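# Seat one blank on the fixture's two locating pins

## Task

Place a single blank over both of the fixture's locating pins so it rests flat on the rest pads; the second blank must not end up on the fixture.

## Robot and tools

Robot: two UR-style arms on a table. left_arm carries a two-finger parallel gripper. right_arm carries a magnet tool with a round rubber-ringed face, 48 mm across, around a 31 mm metal centre. The magnet only attracts steel or iron. Cameras: cam_left_wrist and cam_right_wrist, each 896x504, mounted on the wrists.

Frames: the scene frame has its origin at table height midway between the arms, +z up, +x out over the table, and left_arm on the +y side. Image sides do not follow these names. Every pose, velocity, target and offset for an arm is expressed in that arm's own base frame. The bases sit near (+0.044, +0.386, +0.013) for left and (+0.039, -0.389, +0.013) for right, with almost no yaw. left_arm's end_effector_position is the point between the closed finger pads; the fingers point along the tool's +z and close along its y. right_arm's end_effector_position is the centre of the magnet face, with z pointing out of the face. Reported positions can be off by a few centimetres.

A command row is 16 numbers, each in [-1, 1], covering both arms in one list, even if only one arm moves. Order: left dx, dy, dz, rx, ry, rz, gripper position, force_limit, speed; then right dx, dy, dz, rx, ry, rz, magnet. The six pose numbers are offsets, not poses. They count from the arm's Hand target at the start of the action or move, along that arm's base axes. The value 1.0 stands for 0.6 m of travel or 180 degrees of turn. rx, ry, rz form one rotation vector about the Hand target position. Rows within one action do not add up; each counts from the same start. A fresh action or call begins from the new Hand target, so sending the same offset twice moves twice as far. All six zeros re-request the current Hand target. Each step, the commanded orientation is clipped to within 32 degrees of the measured one.

Gripper numbers are absolute settings, not offsets. position +1 is fully open (85 mm); about -0.8 brings the pads together; -1 closes until blocked. force_limit and speed (both start at +1) set grip strength and closing rate, roughly 20 mm/s at -1 up to 150 mm/s at +1. A new force_limit or speed only applies after position changes by at least 0.01. The magnet number is also absolute: above 0.01 is on, 0 is off, and it takes about 0.1 s to switch. To leave a tool unchanged, repeat the last value you sent, because a 0 there is a real command.

Tools:
- execute_actions(actions, cameras): actions is a list of actions, each a table of up to 15 rows of 16 numbers. Each row lasts 1/30 s, and the last row holds for the rest of the 15 steps, so one action is 0.5 s. An empty list just returns state and images.
- move(target, speed, blend, stop_force, zero, blocking, cameras): a straight-line path to one row or up to 15 rows. All rows are offsets from the same starting Hand targets. speed is in m/s, from 0.002 to 3.6, default 0.25; it can be one number or one per target. blend is in metres and rounds corners. stop_force is 3 to 120 N (one value for both arms). It ends an arm's path when its wrist pushes back that much along its motion; leave it out when pulling off a contact, and do not rely on it while the end effector rotates. zero (default true) re-zeroes the sensors first. blocking=false returns after 0.5 s, but cannot be combined with stop_force. Moves do not avoid obstacles. Keep paths away from an arm's own base.
- wait(seconds 0 to 10), stop(), zero_wrist_force(arm), zoom_image(camera, region [x0,y0,x1,y1], at most 504 px square), read_manual(section), finished_scene(scene).

Results: positions are in metres, quat_wxyz, and velocities in m/s and rad/s, in each arm's base frame. Hand target is the last commanded pose after clipping; the arm often rests a little short of it. The move: line reports the ending (done, off_target, moving, held, fault) and limits (paced = pose was clipped, held = steps withheld). Gripper object_status: 0 moving, 2 stopped while closing (a good grip), 1 blocked while opening, 3 reached the requested position. position_measured runs from 3 (fully open) to 230 (pads touching). Magnet: magnet_out and magnet_back show the magnet's state; part_present=1 means strong steel pull, within about 2.5 mm. Wrist force and torque are in the tool's axes, zeroed at scene start. Joint torques include the arm's own weight.

Cautions: the magnet holds about 120 N when flat and centred, falling to half at 1.5 mm and 9 % at 5 mm. Light parts can jump to the face from about 10 mm away. Stopping about a millimetre past contact can already hit the force limit, so stop just short. An external force of roughly 150 N, or wrist torque near 26.3 N m, stops the arm for 10 s. Avoid fast impacts, clashes between the arms, squeezing hard on a part still resting on something, and letting a part go while it is moving. Nothing may leave the table. Hot motors (MOTOR HOT line) can lock an arm. Call finished_scene only once the blank sits stable on the pins without the robot holding it.

Each tool is called after "Emit:" as name(argument=value, ...), one argument or row to a line, values as JSON.

## Session

Emit:
execute_actions(
  actions=[],
)

Scene clock: 0.00 s.
left_arm: end_effector_position=(+0.3139, +0.5306, +0.1246) position_measured=3 object_status=3 end_effector_quat_wxyz=(-0.005, +0.903, -0.400, +0.159) | right_arm: end_effector_position=(+0.5281, -0.0226, +0.2145) magnet_out=0 magnet_back=1 part_present=0 end_effector_quat_wxyz=(+0.714, -0.583, -0.365, -0.130)
Joint positions: left_arm=[0.947 -1.194 1.72 -2.175 -1.881 -1.372] | right_arm=[-0.542 -0.853 1.328 -0.408 -0.922 -2.351]
Joint velocities: within noise
Joint torques (N m): no reading
Motor temperatures (°C): left_arm=[33 24 31 29 42 30] | right_arm=[38 36 33 47 37 45]
Wrist force (N): no reading
Wrist torque (N m): no reading
Wrist force, peak (N): no reading
Hand target: left_arm +0.3139, +0.5306, +0.1246; -0.005, +0.903, -0.400, +0.159 | right_arm +0.5281, -0.0226, +0.2145; +0.714, -0.583, -0.365, -0.130

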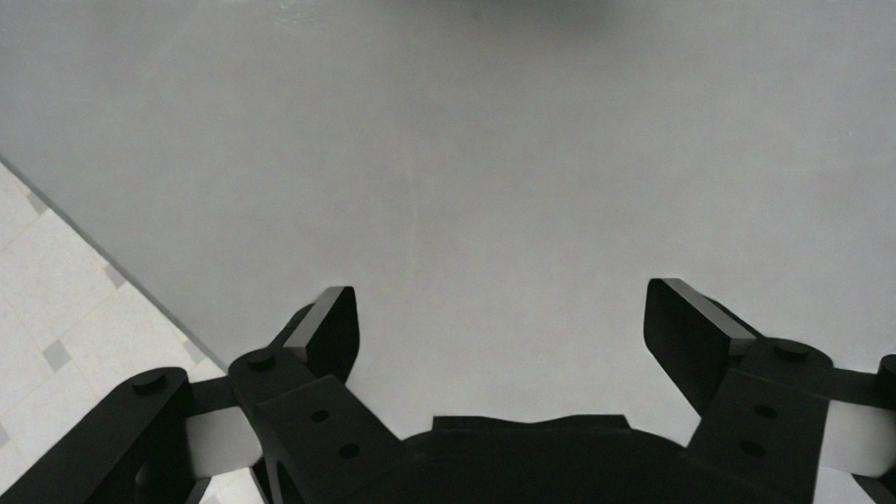

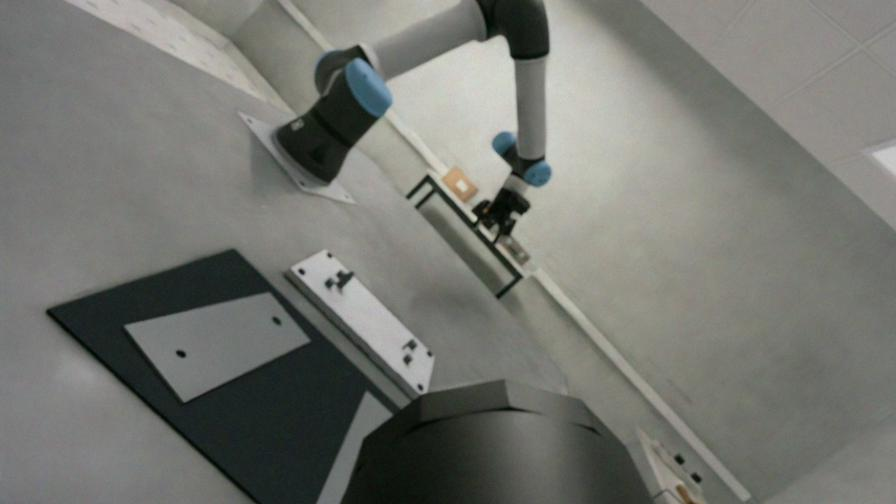

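Emit:
move(
  target=[0,0,0,0,0,0,1,1,1,-0.13,0.25,0.35,-0.48,-0.192,0,0],
  cameras=["cam_right_wrist"],
)

Scene clock: 4.23 s.
left_arm: end_effector_position=(+0.3139, +0.5306, +0.1246) position_measured=3 object_status=3 end_effector_quat_wxyz=(-0.005, +0.903, -0.400, +0.159) | right_arm: end_effector_position=(+0.4502, +0.1274, +0.4245) magnet_out=0 magnet_back=1 part_present=0 end_effector_quat_wxyz=(+0.000, +0.847, +0.531, +0.000)
Joint positions: left_arm=[0.947 -1.194 1.72 -2.175 -1.881 -1.372] | right_arm=[-0.013 -1.669 1.575 -1.477 -1.57 -1.134]
Joint velocities: within noise
Joint torques (N m): left_arm=[2.75 -41.5 -20.7 -2.54 -0.16 0.5] | right_arm=[8.34 -26.76 -33.45 -4.61 -1.55 1.53]
Motor temperatures (°C): left_arm=[33 24 31 29 42 30] | right_arm=[38 36 33 47 37 45]
Wrist force (N): left_arm=[-0.1 0.0 -0.2] | right_arm=[1.6 -0.9 -0.2]
Wrist torque (N m): left_arm=[0.00 0.01 0.00] | right_arm=[0.08 -0.19 -0.19]
Wrist force, peak (N): left_arm=[0.2 0.1 -0.4] | right_arm=[2.1 -1.2 -0.7]
Hand target: left_arm +0.3139, +0.5306, +0.1246; -0.005, +0.903, -0.400, +0.159 | right_arm +0.4501, +0.1274, +0.4245; +0.000, +0.847, +0.531, +0.000
Off the commanded pose: left_arm 0.000 m, 0 deg | right_arm 0.000 m, 0 deg.
move: done
Images, in order (width x height): cam_right_wrist 896x504.

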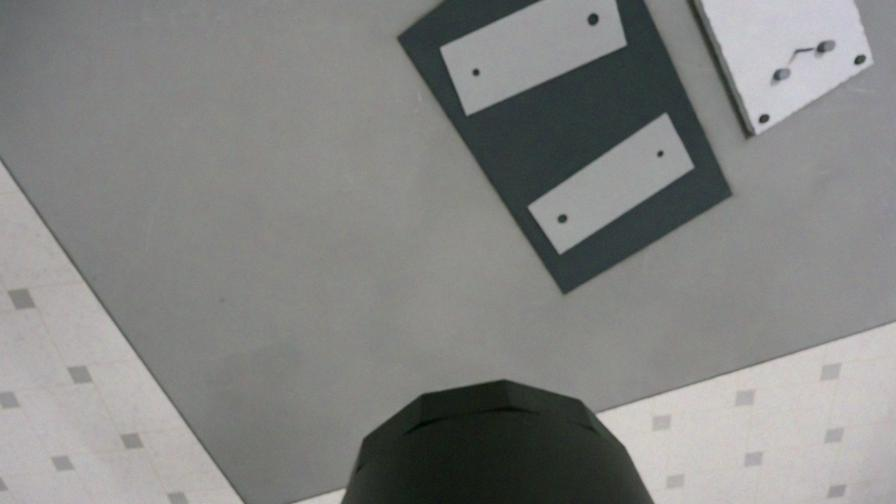

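Emit:
move(
  target=[0,0,0,0,0,0,1,1,1,-0.13,0.25,0,0,0,0,0],
  cameras=["cam_right_wrist"],
)

Emit:
zoom_image(
  camera="cam_right_wrist",
  region=[200, 0, 700, 380],
)

Scene clock: 6.23 s.
left_arm: end_effector_position=(+0.3139, +0.5306, +0.1246) position_measured=3 object_status=3 end_effector_quat_wxyz=(-0.005, +0.903, -0.400, +0.159) | right_arm: end_effector_position=(+0.3722, +0.2774, +0.4245) magnet_out=0 magnet_back=1 part_present=0 end_effector_quat_wxyz=(+0.000, +0.847, +0.531, +0.000) end_effector_velocity=(+0.000, +0.001, -0.001) end_effector_angular_velocity=(-0.003, +0.001, -0.003)
Joint positions: left_arm=[0.947 -1.194 1.72 -2.175 -1.881 -1.372] | right_arm=[0.349 -1.678 1.583 -1.476 -1.571 -0.771]
Joint velocities: left_arm=[within noise] | right_arm=[0.002 0.001 0.001 0 -0.002 0.005]
Joint torques (N m): left_arm=[4.01 -38.5 -20.88 -2.68 0.32 0.92] | right_arm=[8.08 -10.61 -34.7 -4.38 -1.31 1.72]
Motor temperatures (°C): left_arm=[33 24 31 29 42 30] | right_arm=[38 36 33 47 37 45]
Wrist force (N): left_arm=[0.1 0.1 -0.3] | right_arm=[1.5 -0.9 -0.3]
Wrist torque (N m): left_arm=[0.01 -0.02 0.00] | right_arm=[0.08 -0.15 -0.23]
Wrist force, peak (N): left_arm=[0.2 0.0 -0.3] | right_arm=[2.5 -2.3 -0.6]
Hand target: left_arm +0.3139, +0.5306, +0.1246; -0.005, +0.903, -0.400, +0.159 | right_arm +0.3721, +0.2774, +0.4245; +0.000, +0.847, +0.531, +0.000
Off the commanded pose: left_arm 0.000 m, 0 deg | right_arm 0.000 m, 0 deg.
move: done
Images, in order (width x height): cam_right_wrist 896x504.

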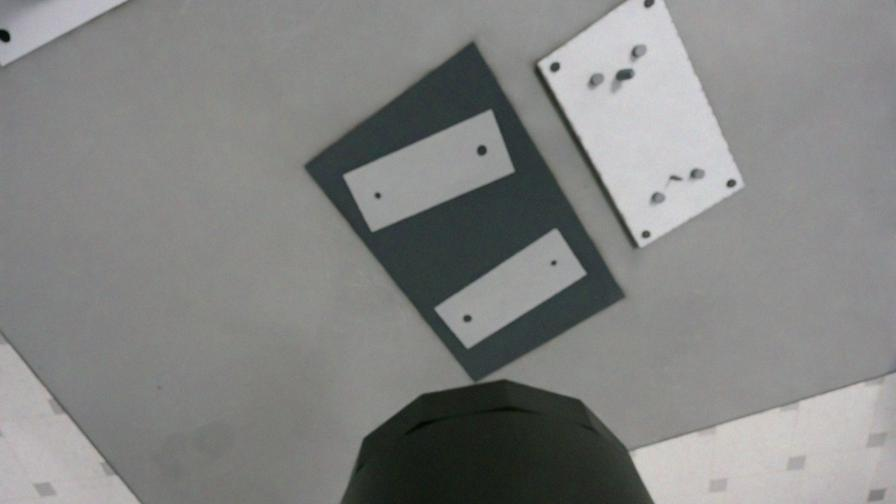

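Scaled by 1.008 from the camera's 896x504 image, which has a finer 1280x720 frame.

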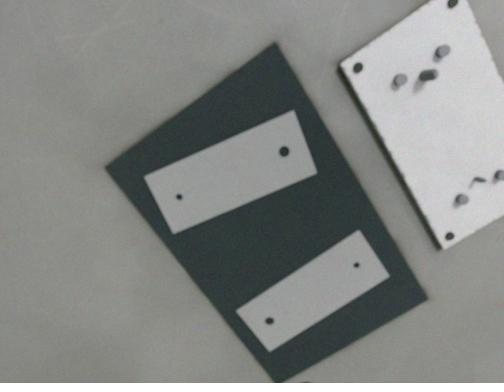

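Emit:
move(
  target=[0,0,0,0,0,0,1,1,1,0.383,0.006,-0.29,0,0,0.178,0],
  cameras=["cam_right_wrist"],
)

Emit:
move(
  target=[0,0,0,0,0,0,1,1,1,0,0,-0.1,0,0,0,0],
  cameras=["cam_right_wrist"],
)

Scene clock: 8.97 s.
left_arm: end_effector_position=(+0.3139, +0.5306, +0.1246) position_measured=3 object_status=3 end_effector_quat_wxyz=(-0.005, +0.903, -0.400, +0.159) | right_arm: end_effector_position=(+0.6019, +0.2810, +0.2506) magnet_out=0 magnet_back=1 part_present=0 end_effector_quat_wxyz=(+0.000, +0.668, +0.744, +0.001)
Joint positions: left_arm=[0.947 -1.194 1.72 -2.175 -1.881 -1.372] | right_arm=[0.235 -1.153 1.418 -1.836 -1.57 -1.445]
Joint velocities: within noise
Joint torques (N m): left_arm=[6.33 -37.73 -19.18 -2.33 0.48 1.38] | right_arm=[-7.86 -32.96 -32.81 -1.09 1.28 -1.92]
Motor temperatures (°C): left_arm=[33 24 31 29 42 30] | right_arm=[38 36 33 47 37 45]
Wrist force (N): left_arm=[0.1 -0.1 -0.4] | right_arm=[1.1 -1.0 -0.3]
Wrist torque (N m): left_arm=[-0.01 -0.01 0.00] | right_arm=[0.07 -0.14 -0.28]
Wrist force, peak (N): left_arm=[0.1 0.1 -0.4] | right_arm=[1.0 -2.1 -1.8]
Hand target: left_arm +0.3139, +0.5306, +0.1246; -0.005, +0.903, -0.400, +0.159 | right_arm +0.6019, +0.2810, +0.2505; +0.000, +0.668, +0.744, +0.000
Off the commanded pose: left_arm 0.000 m, 0 deg | right_arm 0.000 m, 0 deg.
move: done
Images, in order (width x height): cam_right_wrist 896x504.

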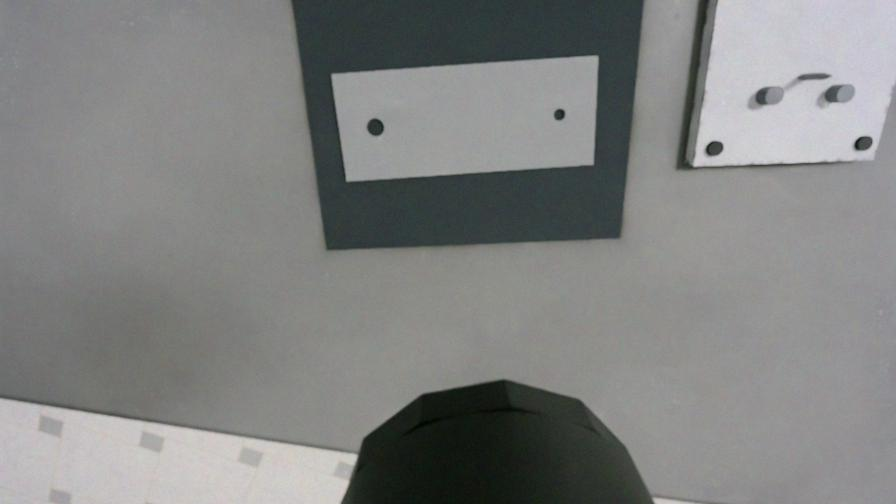

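Scene clock: 10.00 s.
left_arm: end_effector_position=(+0.3139, +0.5306, +0.1246) position_measured=3 object_status=3 end_effector_quat_wxyz=(-0.005, +0.903, -0.400, +0.159) | right_arm: end_effector_position=(+0.6019, +0.2810, +0.1906) magnet_out=0 magnet_back=1 part_present=0 end_effector_quat_wxyz=(+0.000, +0.668, +0.744, +0.000)
Joint positions: left_arm=[0.947 -1.194 1.72 -2.175 -1.881 -1.372] | right_arm=[0.235 -1.107 1.51 -1.975 -1.57 -1.445]
Joint velocities: within noise
Joint torques (N m): left_arm=[5.76 -37.03 -18.22 -2.05 0.56 1.4] | right_arm=[-2.3 -32.18 -13.34 -4.66 -0.73 -0.74]
Motor temperatures (°C): left_arm=[33 24 31 29 42 30] | right_arm=[38 36 33 47 37 45]
Wrist force (N): left_arm=[-0.1 0.0 -0.3] | right_arm=[1.6 -1.0 -0.3]
Wrist torque (N m): left_arm=[0.01 0.02 0.00] | right_arm=[0.06 -0.21 -0.29]
Wrist force, peak (N): left_arm=[0.1 0.0 -0.5] | right_arm=[1.2 -1.1 -1.4]
Hand target: left_arm +0.3139, +0.5306, +0.1246; -0.005, +0.903, -0.400, +0.159 | right_arm +0.6019, +0.2810, +0.1905; +0.000, +0.668, +0.744, +0.000
Off the commanded pose: left_arm 0.000 m, 0 deg | right_arm 0.000 m, 0 deg.
move: done
Images, in order (width x height): cam_right_wrist 896x504.

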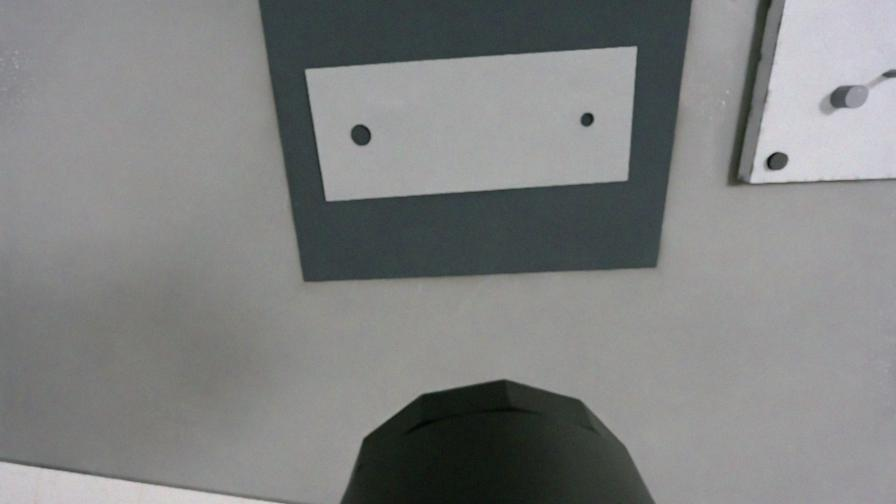

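Emit:
move(
  target=[0,0,0,0,0,0,1,1,1,-0.258,0.228,0.1,0,0,-0.517,0],
  cameras=["cam_right_wrist"],
)

Scene clock: 14.33 s.
left_arm: end_effector_position=(+0.3139, +0.5306, +0.1246) position_measured=3 object_status=3 end_effector_quat_wxyz=(-0.005, +0.903, -0.400, +0.159) | right_arm: end_effector_position=(+0.4472, +0.4178, +0.2505) magnet_out=0 magnet_back=1 part_present=0 end_effector_quat_wxyz=(+0.000, +1.000, +0.028, +0.000)
Joint positions: left_arm=[0.947 -1.194 1.72 -2.175 -1.881 -1.372] | right_arm=[0.532 -1.274 1.586 -1.883 -1.572 0.477]
Joint velocities: within noise
Joint torques (N m): left_arm=[7.72 -35.17 -16.07 -1.94 0.65 1.51] | right_arm=[8.85 -43.61 -33.63 -1.19 -1.49 1.44]
Motor temperatures (°C): left_arm=[33 24 31 29 42 30] | right_arm=[38 36 33 47 37 45]
Wrist force (N): left_arm=[0.1 -0.1 -0.2] | right_arm=[1.7 -0.4 -0.5]
Wrist torque (N m): left_arm=[0.00 -0.02 0.00] | right_arm=[0.06 -0.18 -0.23]
Wrist force, peak (N): left_arm=[0.1 0.3 -0.5] | right_arm=[2.3 -1.2 -0.4]
Hand target: left_arm +0.3139, +0.5306, +0.1246; -0.005, +0.903, -0.400, +0.159 | right_arm +0.4471, +0.4178, +0.2505; +0.000, +1.000, +0.028, +0.000
Off the commanded pose: left_arm 0.000 m, 0 deg | right_arm 0.000 m, 0 deg.
move: done
Images, in order (width x height): cam_right_wrist 896x504.

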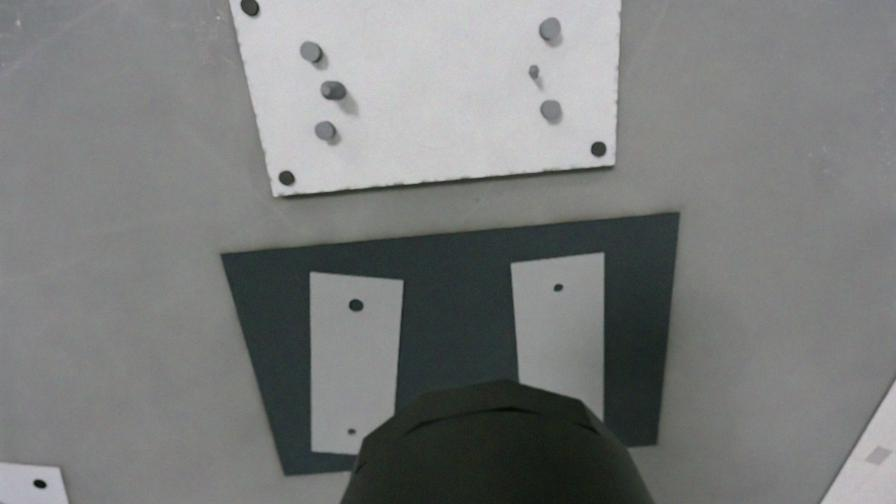

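Emit:
move(
  target=[0,0,0,0,0,0,1,1,1,-0.035,0.035,0,0,0,0,0],
  cameras=["cam_right_wrist"],
)

Emit:
zoom_image(
  camera="cam_right_wrist",
  region=[320, 60, 620, 229],
)

Emit:
move(
  target=[0,0,0,0,0,0,1,1,1,0,0,0.1,0,0,0,0],
  cameras=["cam_right_wrist"],
)

Emit:
zoom_image(
  camera="cam_right_wrist",
  region=[320, 60, 620, 229],
)

Scene clock: 15.50 s.
left_arm: end_effector_position=(+0.3139, +0.5306, +0.1246) position_measured=3 object_status=3 end_effector_quat_wxyz=(-0.005, +0.903, -0.400, +0.159) | right_arm: end_effector_position=(+0.4262, +0.4387, +0.2505) magnet_out=0 magnet_back=1 part_present=0 end_effector_quat_wxyz=(+0.000, +1.000, +0.028, +0.000)
Joint positions: left_arm=[0.947 -1.194 1.72 -2.175 -1.881 -1.372] | right_arm=[0.58 -1.275 1.587 -1.883 -1.572 0.525]
Joint velocities: within noise
Joint torques (N m): left_arm=[8.83 -34.44 -18.22 -1.61 0.42 1.43] | right_arm=[8.61 -28.18 -33.77 -2.52 0.42 1.8]
Motor temperatures (°C): left_arm=[33 24 31 29 42 30] | right_arm=[38 36 33 47 37 45]
Wrist force (N): left_arm=[0.1 0.0 -0.2] | right_arm=[1.4 -0.5 -0.7]
Wrist torque (N m): left_arm=[0.00 -0.01 0.00] | right_arm=[0.03 -0.17 -0.21]
Wrist force, peak (N): left_arm=[0.2 0.1 -0.4] | right_arm=[1.8 -0.4 -0.6]
Hand target: left_arm +0.3139, +0.5306, +0.1246; -0.005, +0.903, -0.400, +0.159 | right_arm +0.4261, +0.4388, +0.2505; +0.000, +1.000, +0.028, +0.000
Off the commanded pose: left_arm 0.000 m, 0 deg | right_arm 0.000 m, 0 deg.
move: done
Images, in order (width x height): cam_right_wrist 896x504.

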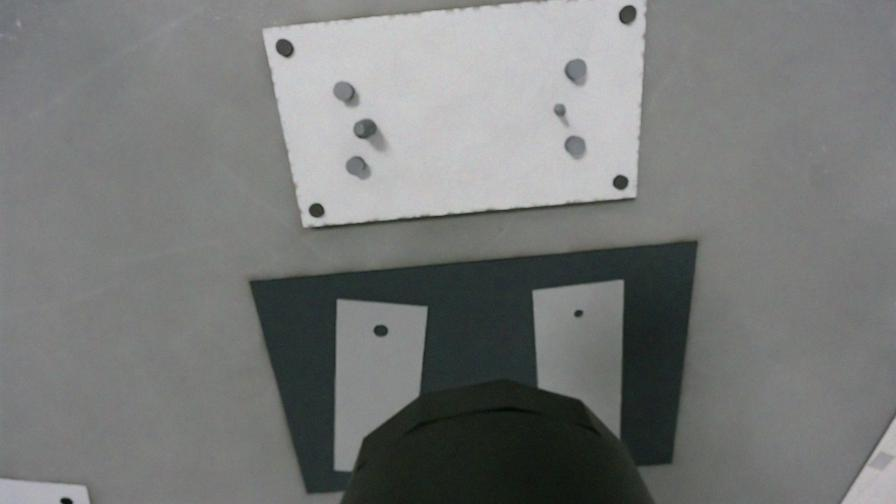

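Scaled by 1.680 from the camera's 896x504 image, which has a finer 1280x720 frame.

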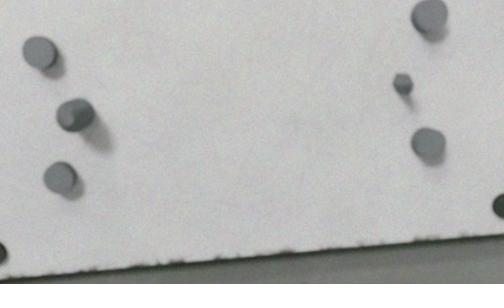

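Scene clock: 16.53 s.
left_arm: end_effector_position=(+0.3139, +0.5306, +0.1246) position_measured=3 object_status=3 end_effector_quat_wxyz=(-0.005, +0.903, -0.400, +0.159) | right_arm: end_effector_position=(+0.4261, +0.4389, +0.3104) magnet_out=0 magnet_back=1 part_present=0 end_effector_quat_wxyz=(+0.000, +1.000, +0.028, +0.000)
Joint positions: left_arm=[0.947 -1.194 1.72 -2.175 -1.881 -1.372] | right_arm=[0.581 -1.308 1.473 -1.736 -1.572 0.525]
Joint velocities: within noise
Joint torques (N m): left_arm=[7.83 -35.83 -17.95 -1.37 0.55 1.55] | right_arm=[2.92 -42.77 -33.71 -1.06 -0.71 0.71]
Motor temperatures (°C): left_arm=[33 24 31 29 42 30] | right_arm=[38 36 33 47 37 44]
Wrist force (N): left_arm=[0.1 0.0 -0.3] | right_arm=[1.4 -0.7 -0.7]
Wrist torque (N m): left_arm=[0.00 -0.01 0.00] | right_arm=[0.05 -0.18 -0.22]
Wrist force, peak (N): left_arm=[0.2 0.3 -0.3] | right_arm=[1.4 -0.6 -1.5]
Hand target: left_arm +0.3139, +0.5306, +0.1246; -0.005, +0.903, -0.400, +0.159 | right_arm +0.4261, +0.4388, +0.3105; +0.000, +1.000, +0.028, +0.000
Off the commanded pose: left_arm 0.000 m, 0 deg | right_arm 0.000 m, 0 deg.
move: done
Images, in order (width x height): cam_right_wrist 896x504.

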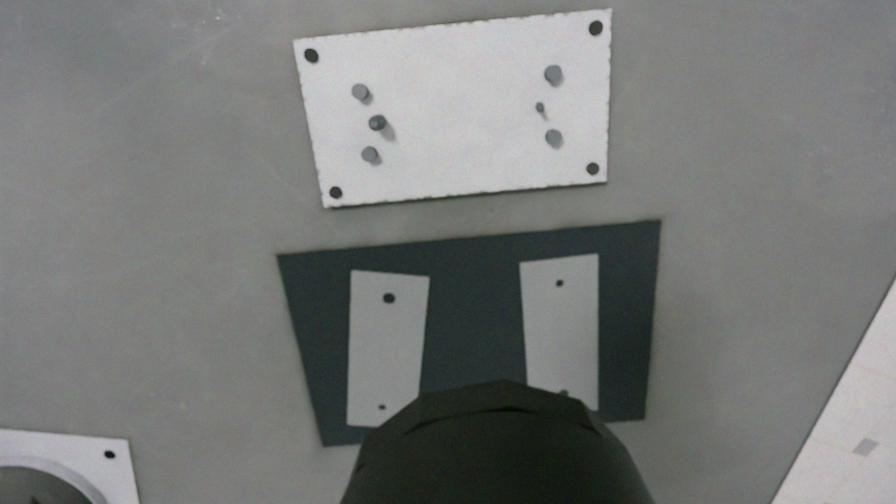

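Scaled by 1.680 from the camera's 896x504 image, which has a finer 1280x720 frame.

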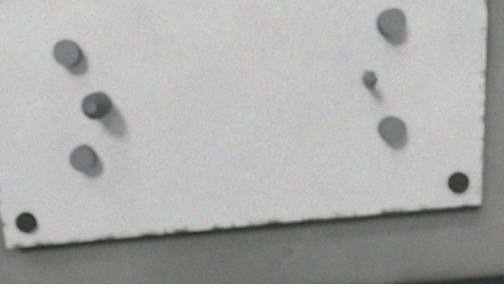

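Emit:
move(
  target=[0,0,0,0,0,0,1,1,1,0,0,-0.2,0,0,0,0],
  cameras=["cam_right_wrist"],
)

Emit:
zoom_image(
  camera="cam_right_wrist",
  region=[310, 90, 410, 190],
)

Emit:
zoom_image(
  camera="cam_right_wrist",
  region=[540, 60, 640, 160],
)

Scene clock: 17.90 s.
left_arm: end_effector_position=(+0.3139, +0.5306, +0.1246) position_measured=3 object_status=3 end_effector_quat_wxyz=(-0.005, +0.903, -0.400, +0.159) | right_arm: end_effector_position=(+0.4262, +0.4388, +0.1906) magnet_out=0 magnet_back=1 part_present=0 end_effector_quat_wxyz=(+0.000, +1.000, +0.028, +0.000)
Joint positions: left_arm=[0.947 -1.194 1.72 -2.175 -1.881 -1.372] | right_arm=[0.581 -1.222 1.679 -2.028 -1.572 0.525]
Joint velocities: within noise
Joint torques (N m): left_arm=[9.06 -35.39 -17.26 -1.76 0.35 1.51] | right_arm=[4.63 -28.85 -14.14 -4.96 1.63 1.46]
Motor temperatures (°C): left_arm=[33 24 31 29 42 30] | right_arm=[38 36 33 47 37 44]
Wrist force (N): left_arm=[0.1 0.0 -0.1] | right_arm=[1.5 -0.7 -0.3]
Wrist torque (N m): left_arm=[-0.01 -0.01 0.00] | right_arm=[0.04 -0.17 -0.24]
Wrist force, peak (N): left_arm=[0.2 0.1 -0.3] | right_arm=[1.4 -0.7 -2.2]
Hand target: left_arm +0.3139, +0.5306, +0.1246; -0.005, +0.903, -0.400, +0.159 | right_arm +0.4261, +0.4388, +0.1905; +0.000, +1.000, +0.028, +0.000
Off the commanded pose: left_arm 0.000 m, 0 deg | right_arm 0.000 m, 0 deg.
move: done
Images, in order (width x height): cam_right_wrist 896x504.

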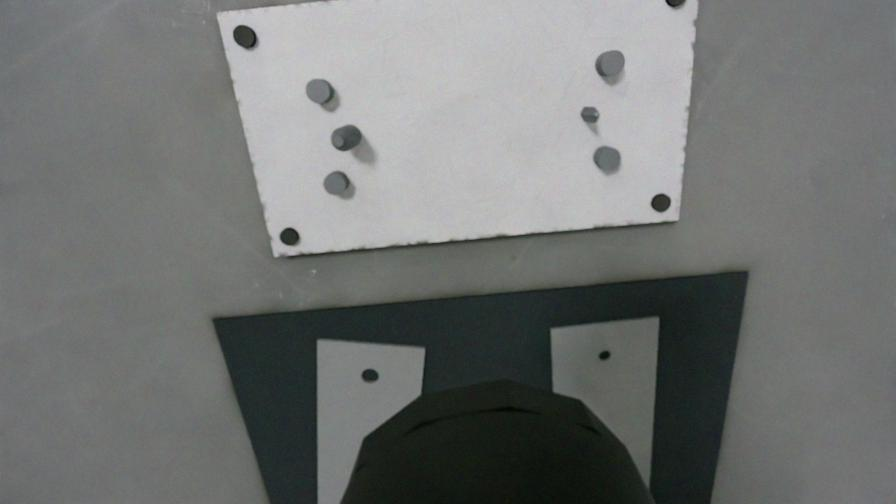

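Scaled by 5.040 from the camera's 896x504 image, which has a finer 1280x720 frame.

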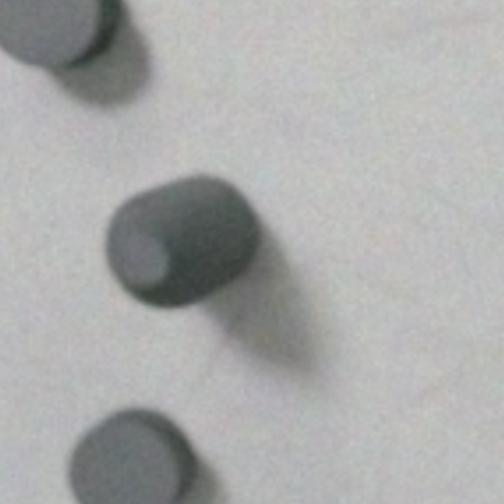

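Scaled by 5.040 from the camera's 896x504 image, which has a finer 1280x720 frame.

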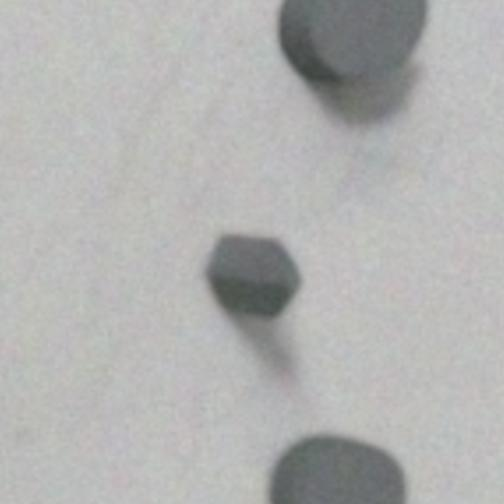

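Emit:
move(
  target=[0,0,0,0,0,0,1,1,1,0.035,-0.333,0,0,0,0.48,0],
  cameras=["cam_right_wrist"],
)

Scene clock: 22.10 s.
left_arm: end_effector_position=(+0.3139, +0.5306, +0.1246) position_measured=3 object_status=3 end_effector_quat_wxyz=(-0.005, +0.903, -0.400, +0.159) | right_arm: end_effector_position=(+0.4471, +0.2391, +0.1905) magnet_out=0 magnet_back=1 part_present=0 end_effector_quat_wxyz=(+0.000, +0.710, +0.704, +0.000)
Joint positions: left_arm=[0.947 -1.194 1.72 -2.175 -1.881 -1.372] | right_arm=[0.225 -1.454 1.977 -2.095 -1.57 -1.338]
Joint velocities: within noise
Joint torques (N m): left_arm=[11.14 -32.99 -18.2 -1.58 0.45 1.39] | right_arm=[-8.04 -33.96 -13.05 -4.53 1.27 -2.11]
Motor temperatures (°C): left_arm=[33 24 31 29 42 30] | right_arm=[38 36 33 47 37 44]
Wrist force (N): left_arm=[-0.1 0.0 -0.1] | right_arm=[1.5 -0.7 -0.6]
Wrist torque (N m): left_arm=[0.00 0.01 0.00] | right_arm=[0.07 -0.19 -0.29]
Wrist force, peak (N): left_arm=[0.0 0.1 -0.5] | right_arm=[2.1 -1.0 -0.5]
Hand target: left_arm +0.3139, +0.5306, +0.1246; -0.005, +0.903, -0.400, +0.159 | right_arm +0.4471, +0.2390, +0.1905; +0.000, +0.710, +0.704, +0.000
Off the commanded pose: left_arm 0.000 m, 0 deg | right_arm 0.000 m, 0 deg.
move: done
Images, in order (width x height): cam_right_wrist 896x504.

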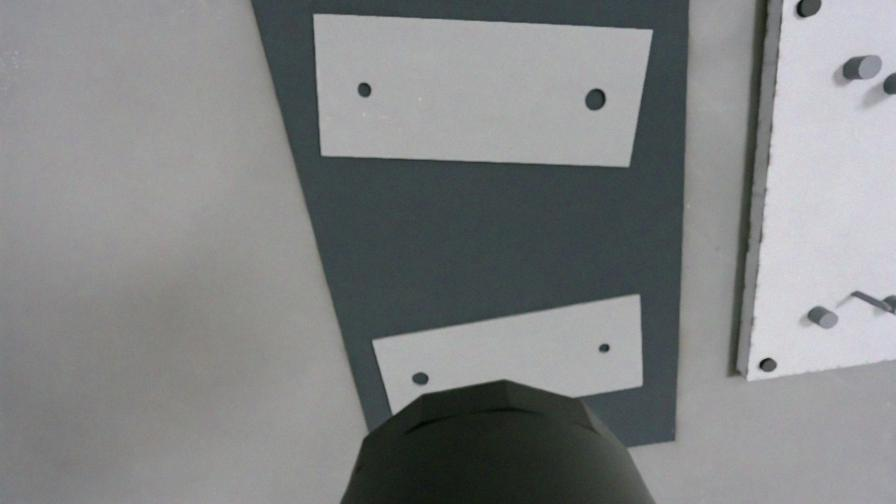

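Emit:
zoom_image(
  camera="cam_right_wrist",
  region=[314, 40, 414, 140],
)

Emit:
zoom_image(
  camera="cam_right_wrist",
  region=[546, 50, 646, 150],
)

Emit:
move(
  target=[0,0,0,0,0,0,1,1,1,0.258,0.048,0,0,0,0.065,0],
  cameras=["cam_right_wrist"],
)

Emit:
zoom_image(
  camera="cam_right_wrist",
  region=[314, 40, 414, 140],
)

Emit:
zoom_image(
  camera="cam_right_wrist",
  region=[546, 50, 646, 150],
)

Scaled by 5.040 from the camera's 896x504 image, which has a finer 1280x720 frame.

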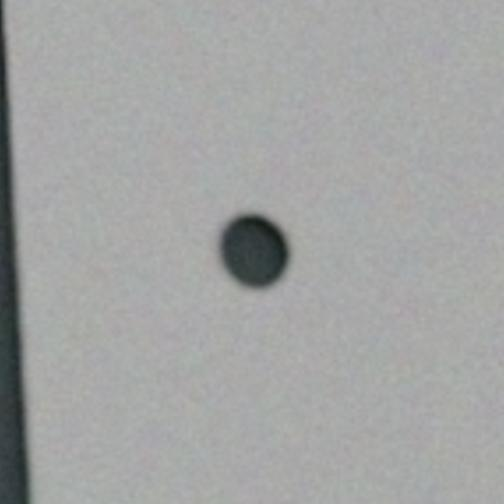

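Scaled by 5.040 from the camera's 896x504 image, which has a finer 1280x720 frame.

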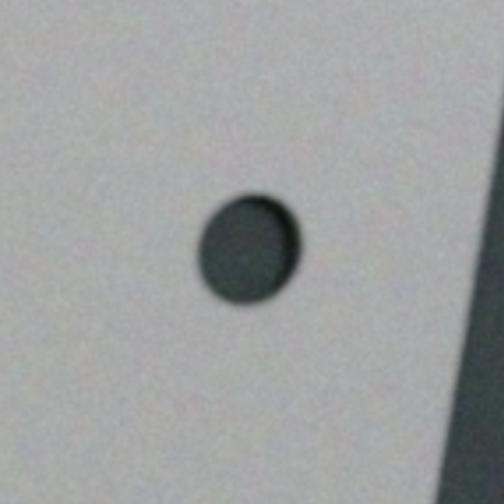

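Scene clock: 26.03 s.
left_arm: end_effector_position=(+0.3139, +0.5306, +0.1246) position_measured=3 object_status=3 end_effector_quat_wxyz=(-0.005, +0.903, -0.400, +0.159) | right_arm: end_effector_position=(+0.6019, +0.2678, +0.1905) magnet_out=0 magnet_back=1 part_present=0 end_effector_quat_wxyz=(+0.000, +0.634, +0.773, +0.000)
Joint positions: left_arm=[0.947 -1.194 1.72 -2.175 -1.881 -1.372] | right_arm=[0.215 -1.119 1.529 -1.981 -1.57 -1.553]
Joint velocities: within noise
Joint torques (N m): left_arm=[13.22 -33.2 -18.34 -1.56 0.52 1.49] | right_arm=[8.63 -31.39 -32.91 -0.89 -1.47 -2.11]
Motor temperatures (°C): left_arm=[33 24 31 29 42 30] | right_arm=[38 36 33 47 37 44]
Wrist force (N): left_arm=[0.2 0.1 -0.2] | right_arm=[1.7 -1.0 -0.2]
Wrist torque (N m): left_arm=[0.01 -0.04 0.00] | right_arm=[0.03 -0.20 -0.28]
Wrist force, peak (N): left_arm=[-0.1 0.1 -0.4] | right_arm=[1.3 -2.1 -0.5]
Hand target: left_arm +0.3139, +0.5306, +0.1246; -0.005, +0.903, -0.400, +0.159 | right_arm +0.6019, +0.2678, +0.1905; +0.000, +0.634, +0.773, +0.000
Off the commanded pose: left_arm 0.000 m, 0 deg | right_arm 0.000 m, 0 deg.
move: done
Images, in order (width x height): cam_right_wrist 896x504.

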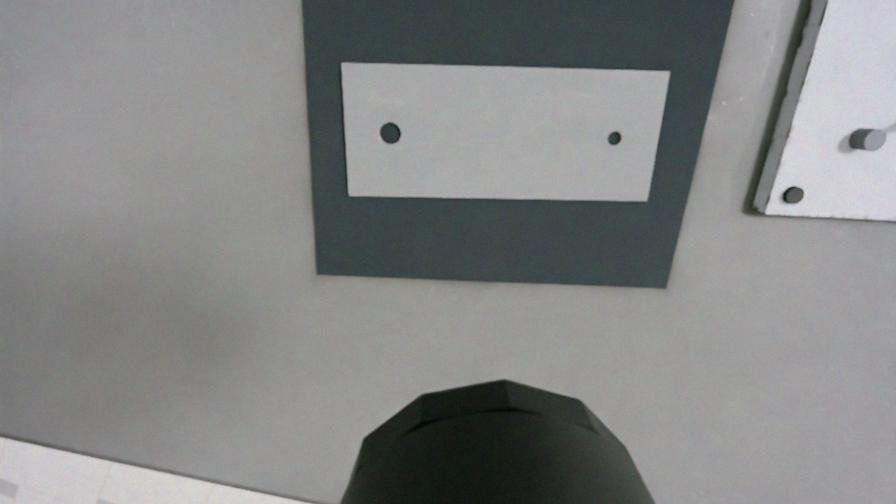

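Scaled by 5.040 from the camera's 896x504 image, which has a finer 1280x720 frame.

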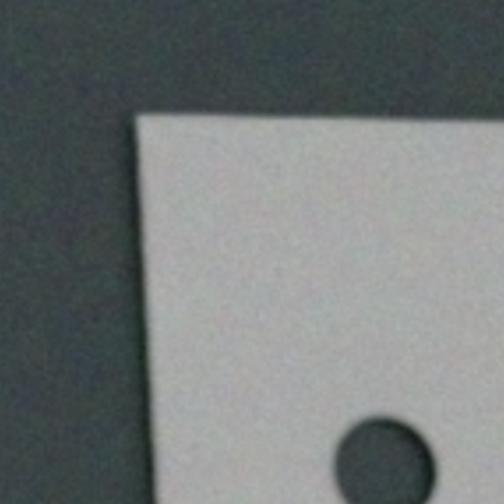

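Scaled by 5.040 from the camera's 896x504 image, which has a finer 1280x720 frame.

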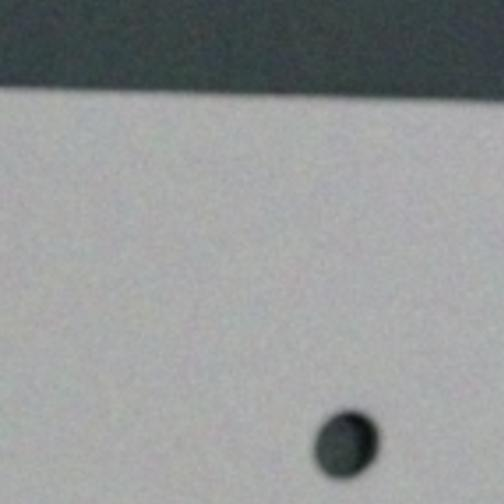

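Emit:
move(
  target=[0,0,0,0,0,0,1,1,1,0.02,0.0533,-0.0667,0,0,-0.0072,0],
  cameras=["cam_right_wrist"],
)

Emit:
zoom_image(
  camera="cam_right_wrist",
  region=[270, 50, 370, 150],
)

Emit:
zoom_image(
  camera="cam_right_wrist",
  region=[520, 50, 620, 150],
)

Scene clock: 27.50 s.
left_arm: end_effector_position=(+0.3139, +0.5306, +0.1246) position_measured=3 object_status=3 end_effector_quat_wxyz=(-0.005, +0.903, -0.400, +0.159) | right_arm: end_effector_position=(+0.6139, +0.2997, +0.1506) magnet_out=0 magnet_back=1 part_present=0 end_effector_quat_wxyz=(+0.000, +0.643, +0.766, +0.000)
Joint positions: left_arm=[0.947 -1.194 1.72 -2.175 -1.881 -1.372] | right_arm=[0.258 -1.026 1.495 -2.041 -1.57 -1.487]
Joint velocities: within noise
Joint torques (N m): left_arm=[12.28 -34.1 -18.13 -1.49 0.52 1.28] | right_arm=[8.04 -35.27 -33.06 -4.8 -1.22 1.48]
Motor temperatures (°C): left_arm=[33 24 31 29 42 30] | right_arm=[38 36 33 47 37 44]
Wrist force (N): left_arm=[0.0 0.1 -0.1] | right_arm=[1.0 -0.7 -0.3]
Wrist torque (N m): left_arm=[0.02 -0.01 0.00] | right_arm=[0.07 -0.15 -0.26]
Wrist force, peak (N): left_arm=[0.3 0.3 -0.3] | right_arm=[1.3 -1.3 -1.1]
Hand target: left_arm +0.3139, +0.5306, +0.1246; -0.005, +0.903, -0.400, +0.159 | right_arm +0.6139, +0.2998, +0.1505; +0.000, +0.643, +0.766, +0.000
Off the commanded pose: left_arm 0.000 m, 0 deg | right_arm 0.000 m, 0 deg.
move: done
Images, in order (width x height): cam_right_wrist 896x504.

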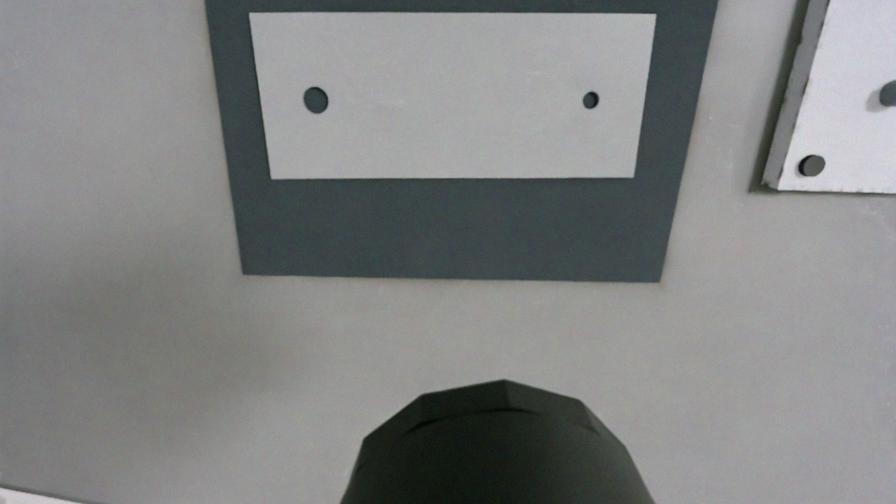

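Scaled by 5.040 from the camera's 896x504 image, which has a finer 1280x720 frame.

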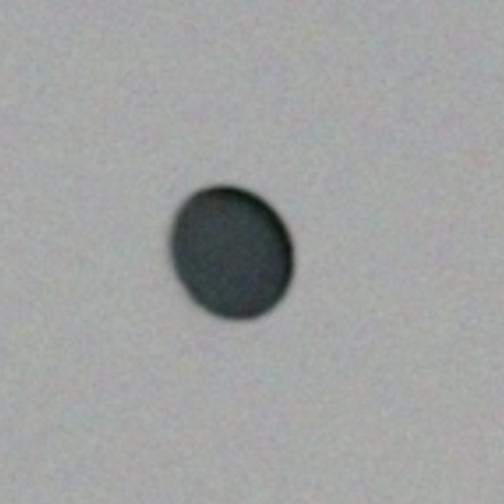

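Scaled by 5.040 from the camera's 896x504 image, which has a finer 1280x720 frame.

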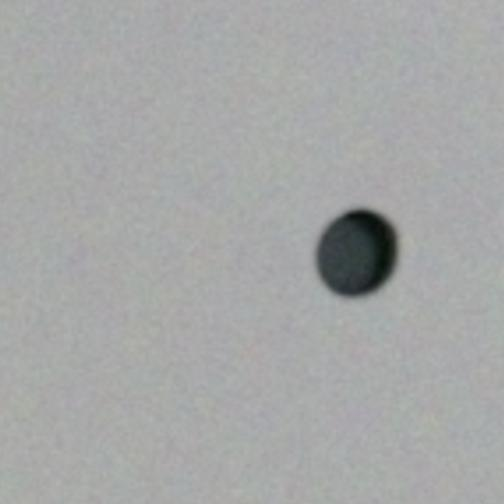

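Emit:
move(
  target=[0,0,0,0,0,0,1,1,1,-0.0907,-0.0235,-0.1925,0,0,0,0],
  cameras=["cam_right_wrist"],
)

Emit:
move(
  target=[0,0,0,0,0,0,1,1,1,0,0,-0.09,0,0,0,0],
  cameras=["cam_right_wrist"],
  speed=0.01,
  stop_force=4,
)

Scene clock: 29.17 s.
left_arm: end_effector_position=(+0.3139, +0.5306, +0.1246) position_measured=3 object_status=3 end_effector_quat_wxyz=(-0.005, +0.903, -0.400, +0.159) | right_arm: end_effector_position=(+0.5595, +0.2858, +0.0351) magnet_out=0 magnet_back=1 part_present=0 end_effector_quat_wxyz=(+0.000, +0.643, +0.766, +0.000)
Joint positions: left_arm=[0.947 -1.194 1.72 -2.175 -1.881 -1.372] | right_arm=[0.258 -0.971 1.767 -2.368 -1.57 -1.487]
Joint velocities: within noise
Joint torques (N m): left_arm=[11.46 -33.98 -18.76 -1.34 0.55 1.23] | right_arm=[-9.4 -33.35 -8.75 -4.74 1.38 -1.4]
Motor temperatures (°C): left_arm=[33 24 31 29 42 30] | right_arm=[38 36 33 47 37 44]
Wrist force (N): left_arm=[0.2 0.0 -0.3] | right_arm=[1.7 -1.2 -0.5]
Wrist torque (N m): left_arm=[0.00 -0.02 0.00] | right_arm=[0.04 -0.24 -0.27]
Wrist force, peak (N): left_arm=[0.3 0.0 -0.4] | right_arm=[1.6 -2.0 0.9]
Hand target: left_arm +0.3139, +0.5306, +0.1246; -0.005, +0.903, -0.400, +0.159 | right_arm +0.5595, +0.2857, +0.0350; +0.000, +0.643, +0.766, +0.000
Off the commanded pose: left_arm 0.000 m, 0 deg | right_arm 0.000 m, 0 deg.
move: done
Images, in order (width x height): cam_right_wrist 896x504.

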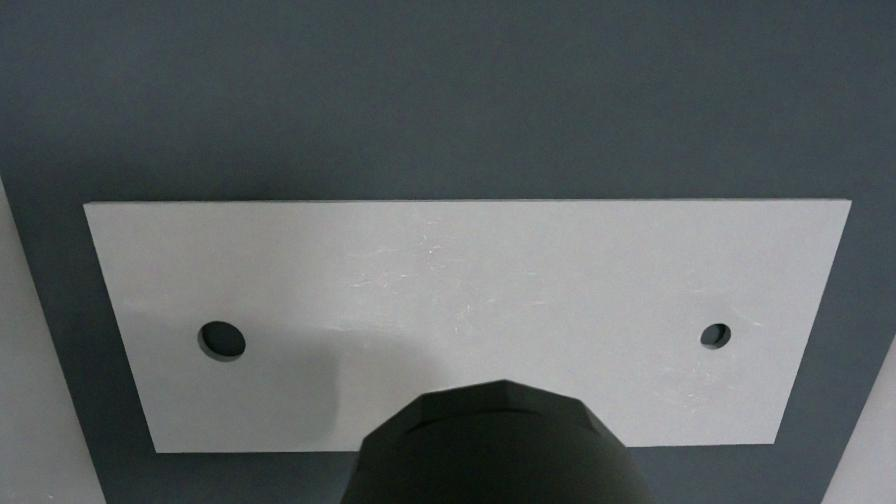

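Scene clock: 34.67 s.
left_arm: end_effector_position=(+0.3139, +0.5306, +0.1246) position_measured=3 object_status=3 end_effector_quat_wxyz=(-0.005, +0.903, -0.400, +0.159) | right_arm: end_effector_position=(+0.5595, +0.2857, -0.0080) magnet_out=0 magnet_back=1 part_present=0 end_effector_quat_wxyz=(+0.000, +0.643, +0.766, +0.000)
Joint positions: left_arm=[0.947 -1.194 1.72 -2.175 -1.881 -1.372] | right_arm=[0.258 -0.894 1.781 -2.458 -1.57 -1.487]
Joint velocities: within noise
Joint torques (N m): left_arm=[12.98 -32.69 -19.98 -1.53 0.22 1.37] | right_arm=[-8.02 -44.26 -14.7 0.03 1.51 -1.79]
Motor temperatures (°C): left_arm=[33 24 31 29 41 30] | right_arm=[38 36 32 47 37 44]
Wrist force (N): left_arm=[0.0 0.1 -0.3] | right_arm=[2.2 1.4 -9.6]
Wrist torque (N m): left_arm=[0.02 -0.01 0.00] | right_arm=[0.07 -0.36 -0.32]
Wrist force, peak (N): left_arm=[0.2 0.4 -0.3] | right_arm=[1.0 -7.6 -29.4]
Hand target: left_arm +0.3139, +0.5306, +0.1246; -0.005, +0.903, -0.400, +0.159 | right_arm +0.5595, +0.2857, -0.0080; +0.000, +0.643, +0.766, +0.000 (not the last commanded pose)
Off the commanded pose: left_arm 0.000 m, 0 deg | right_arm 0.011 m, 0 deg.
move: contact (right_arm)
Images, in order (width x height): cam_right_wrist 896x504.

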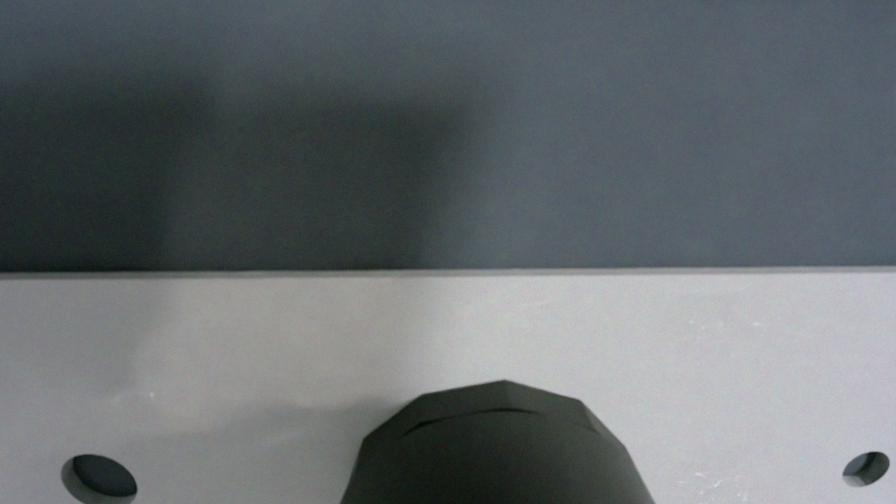

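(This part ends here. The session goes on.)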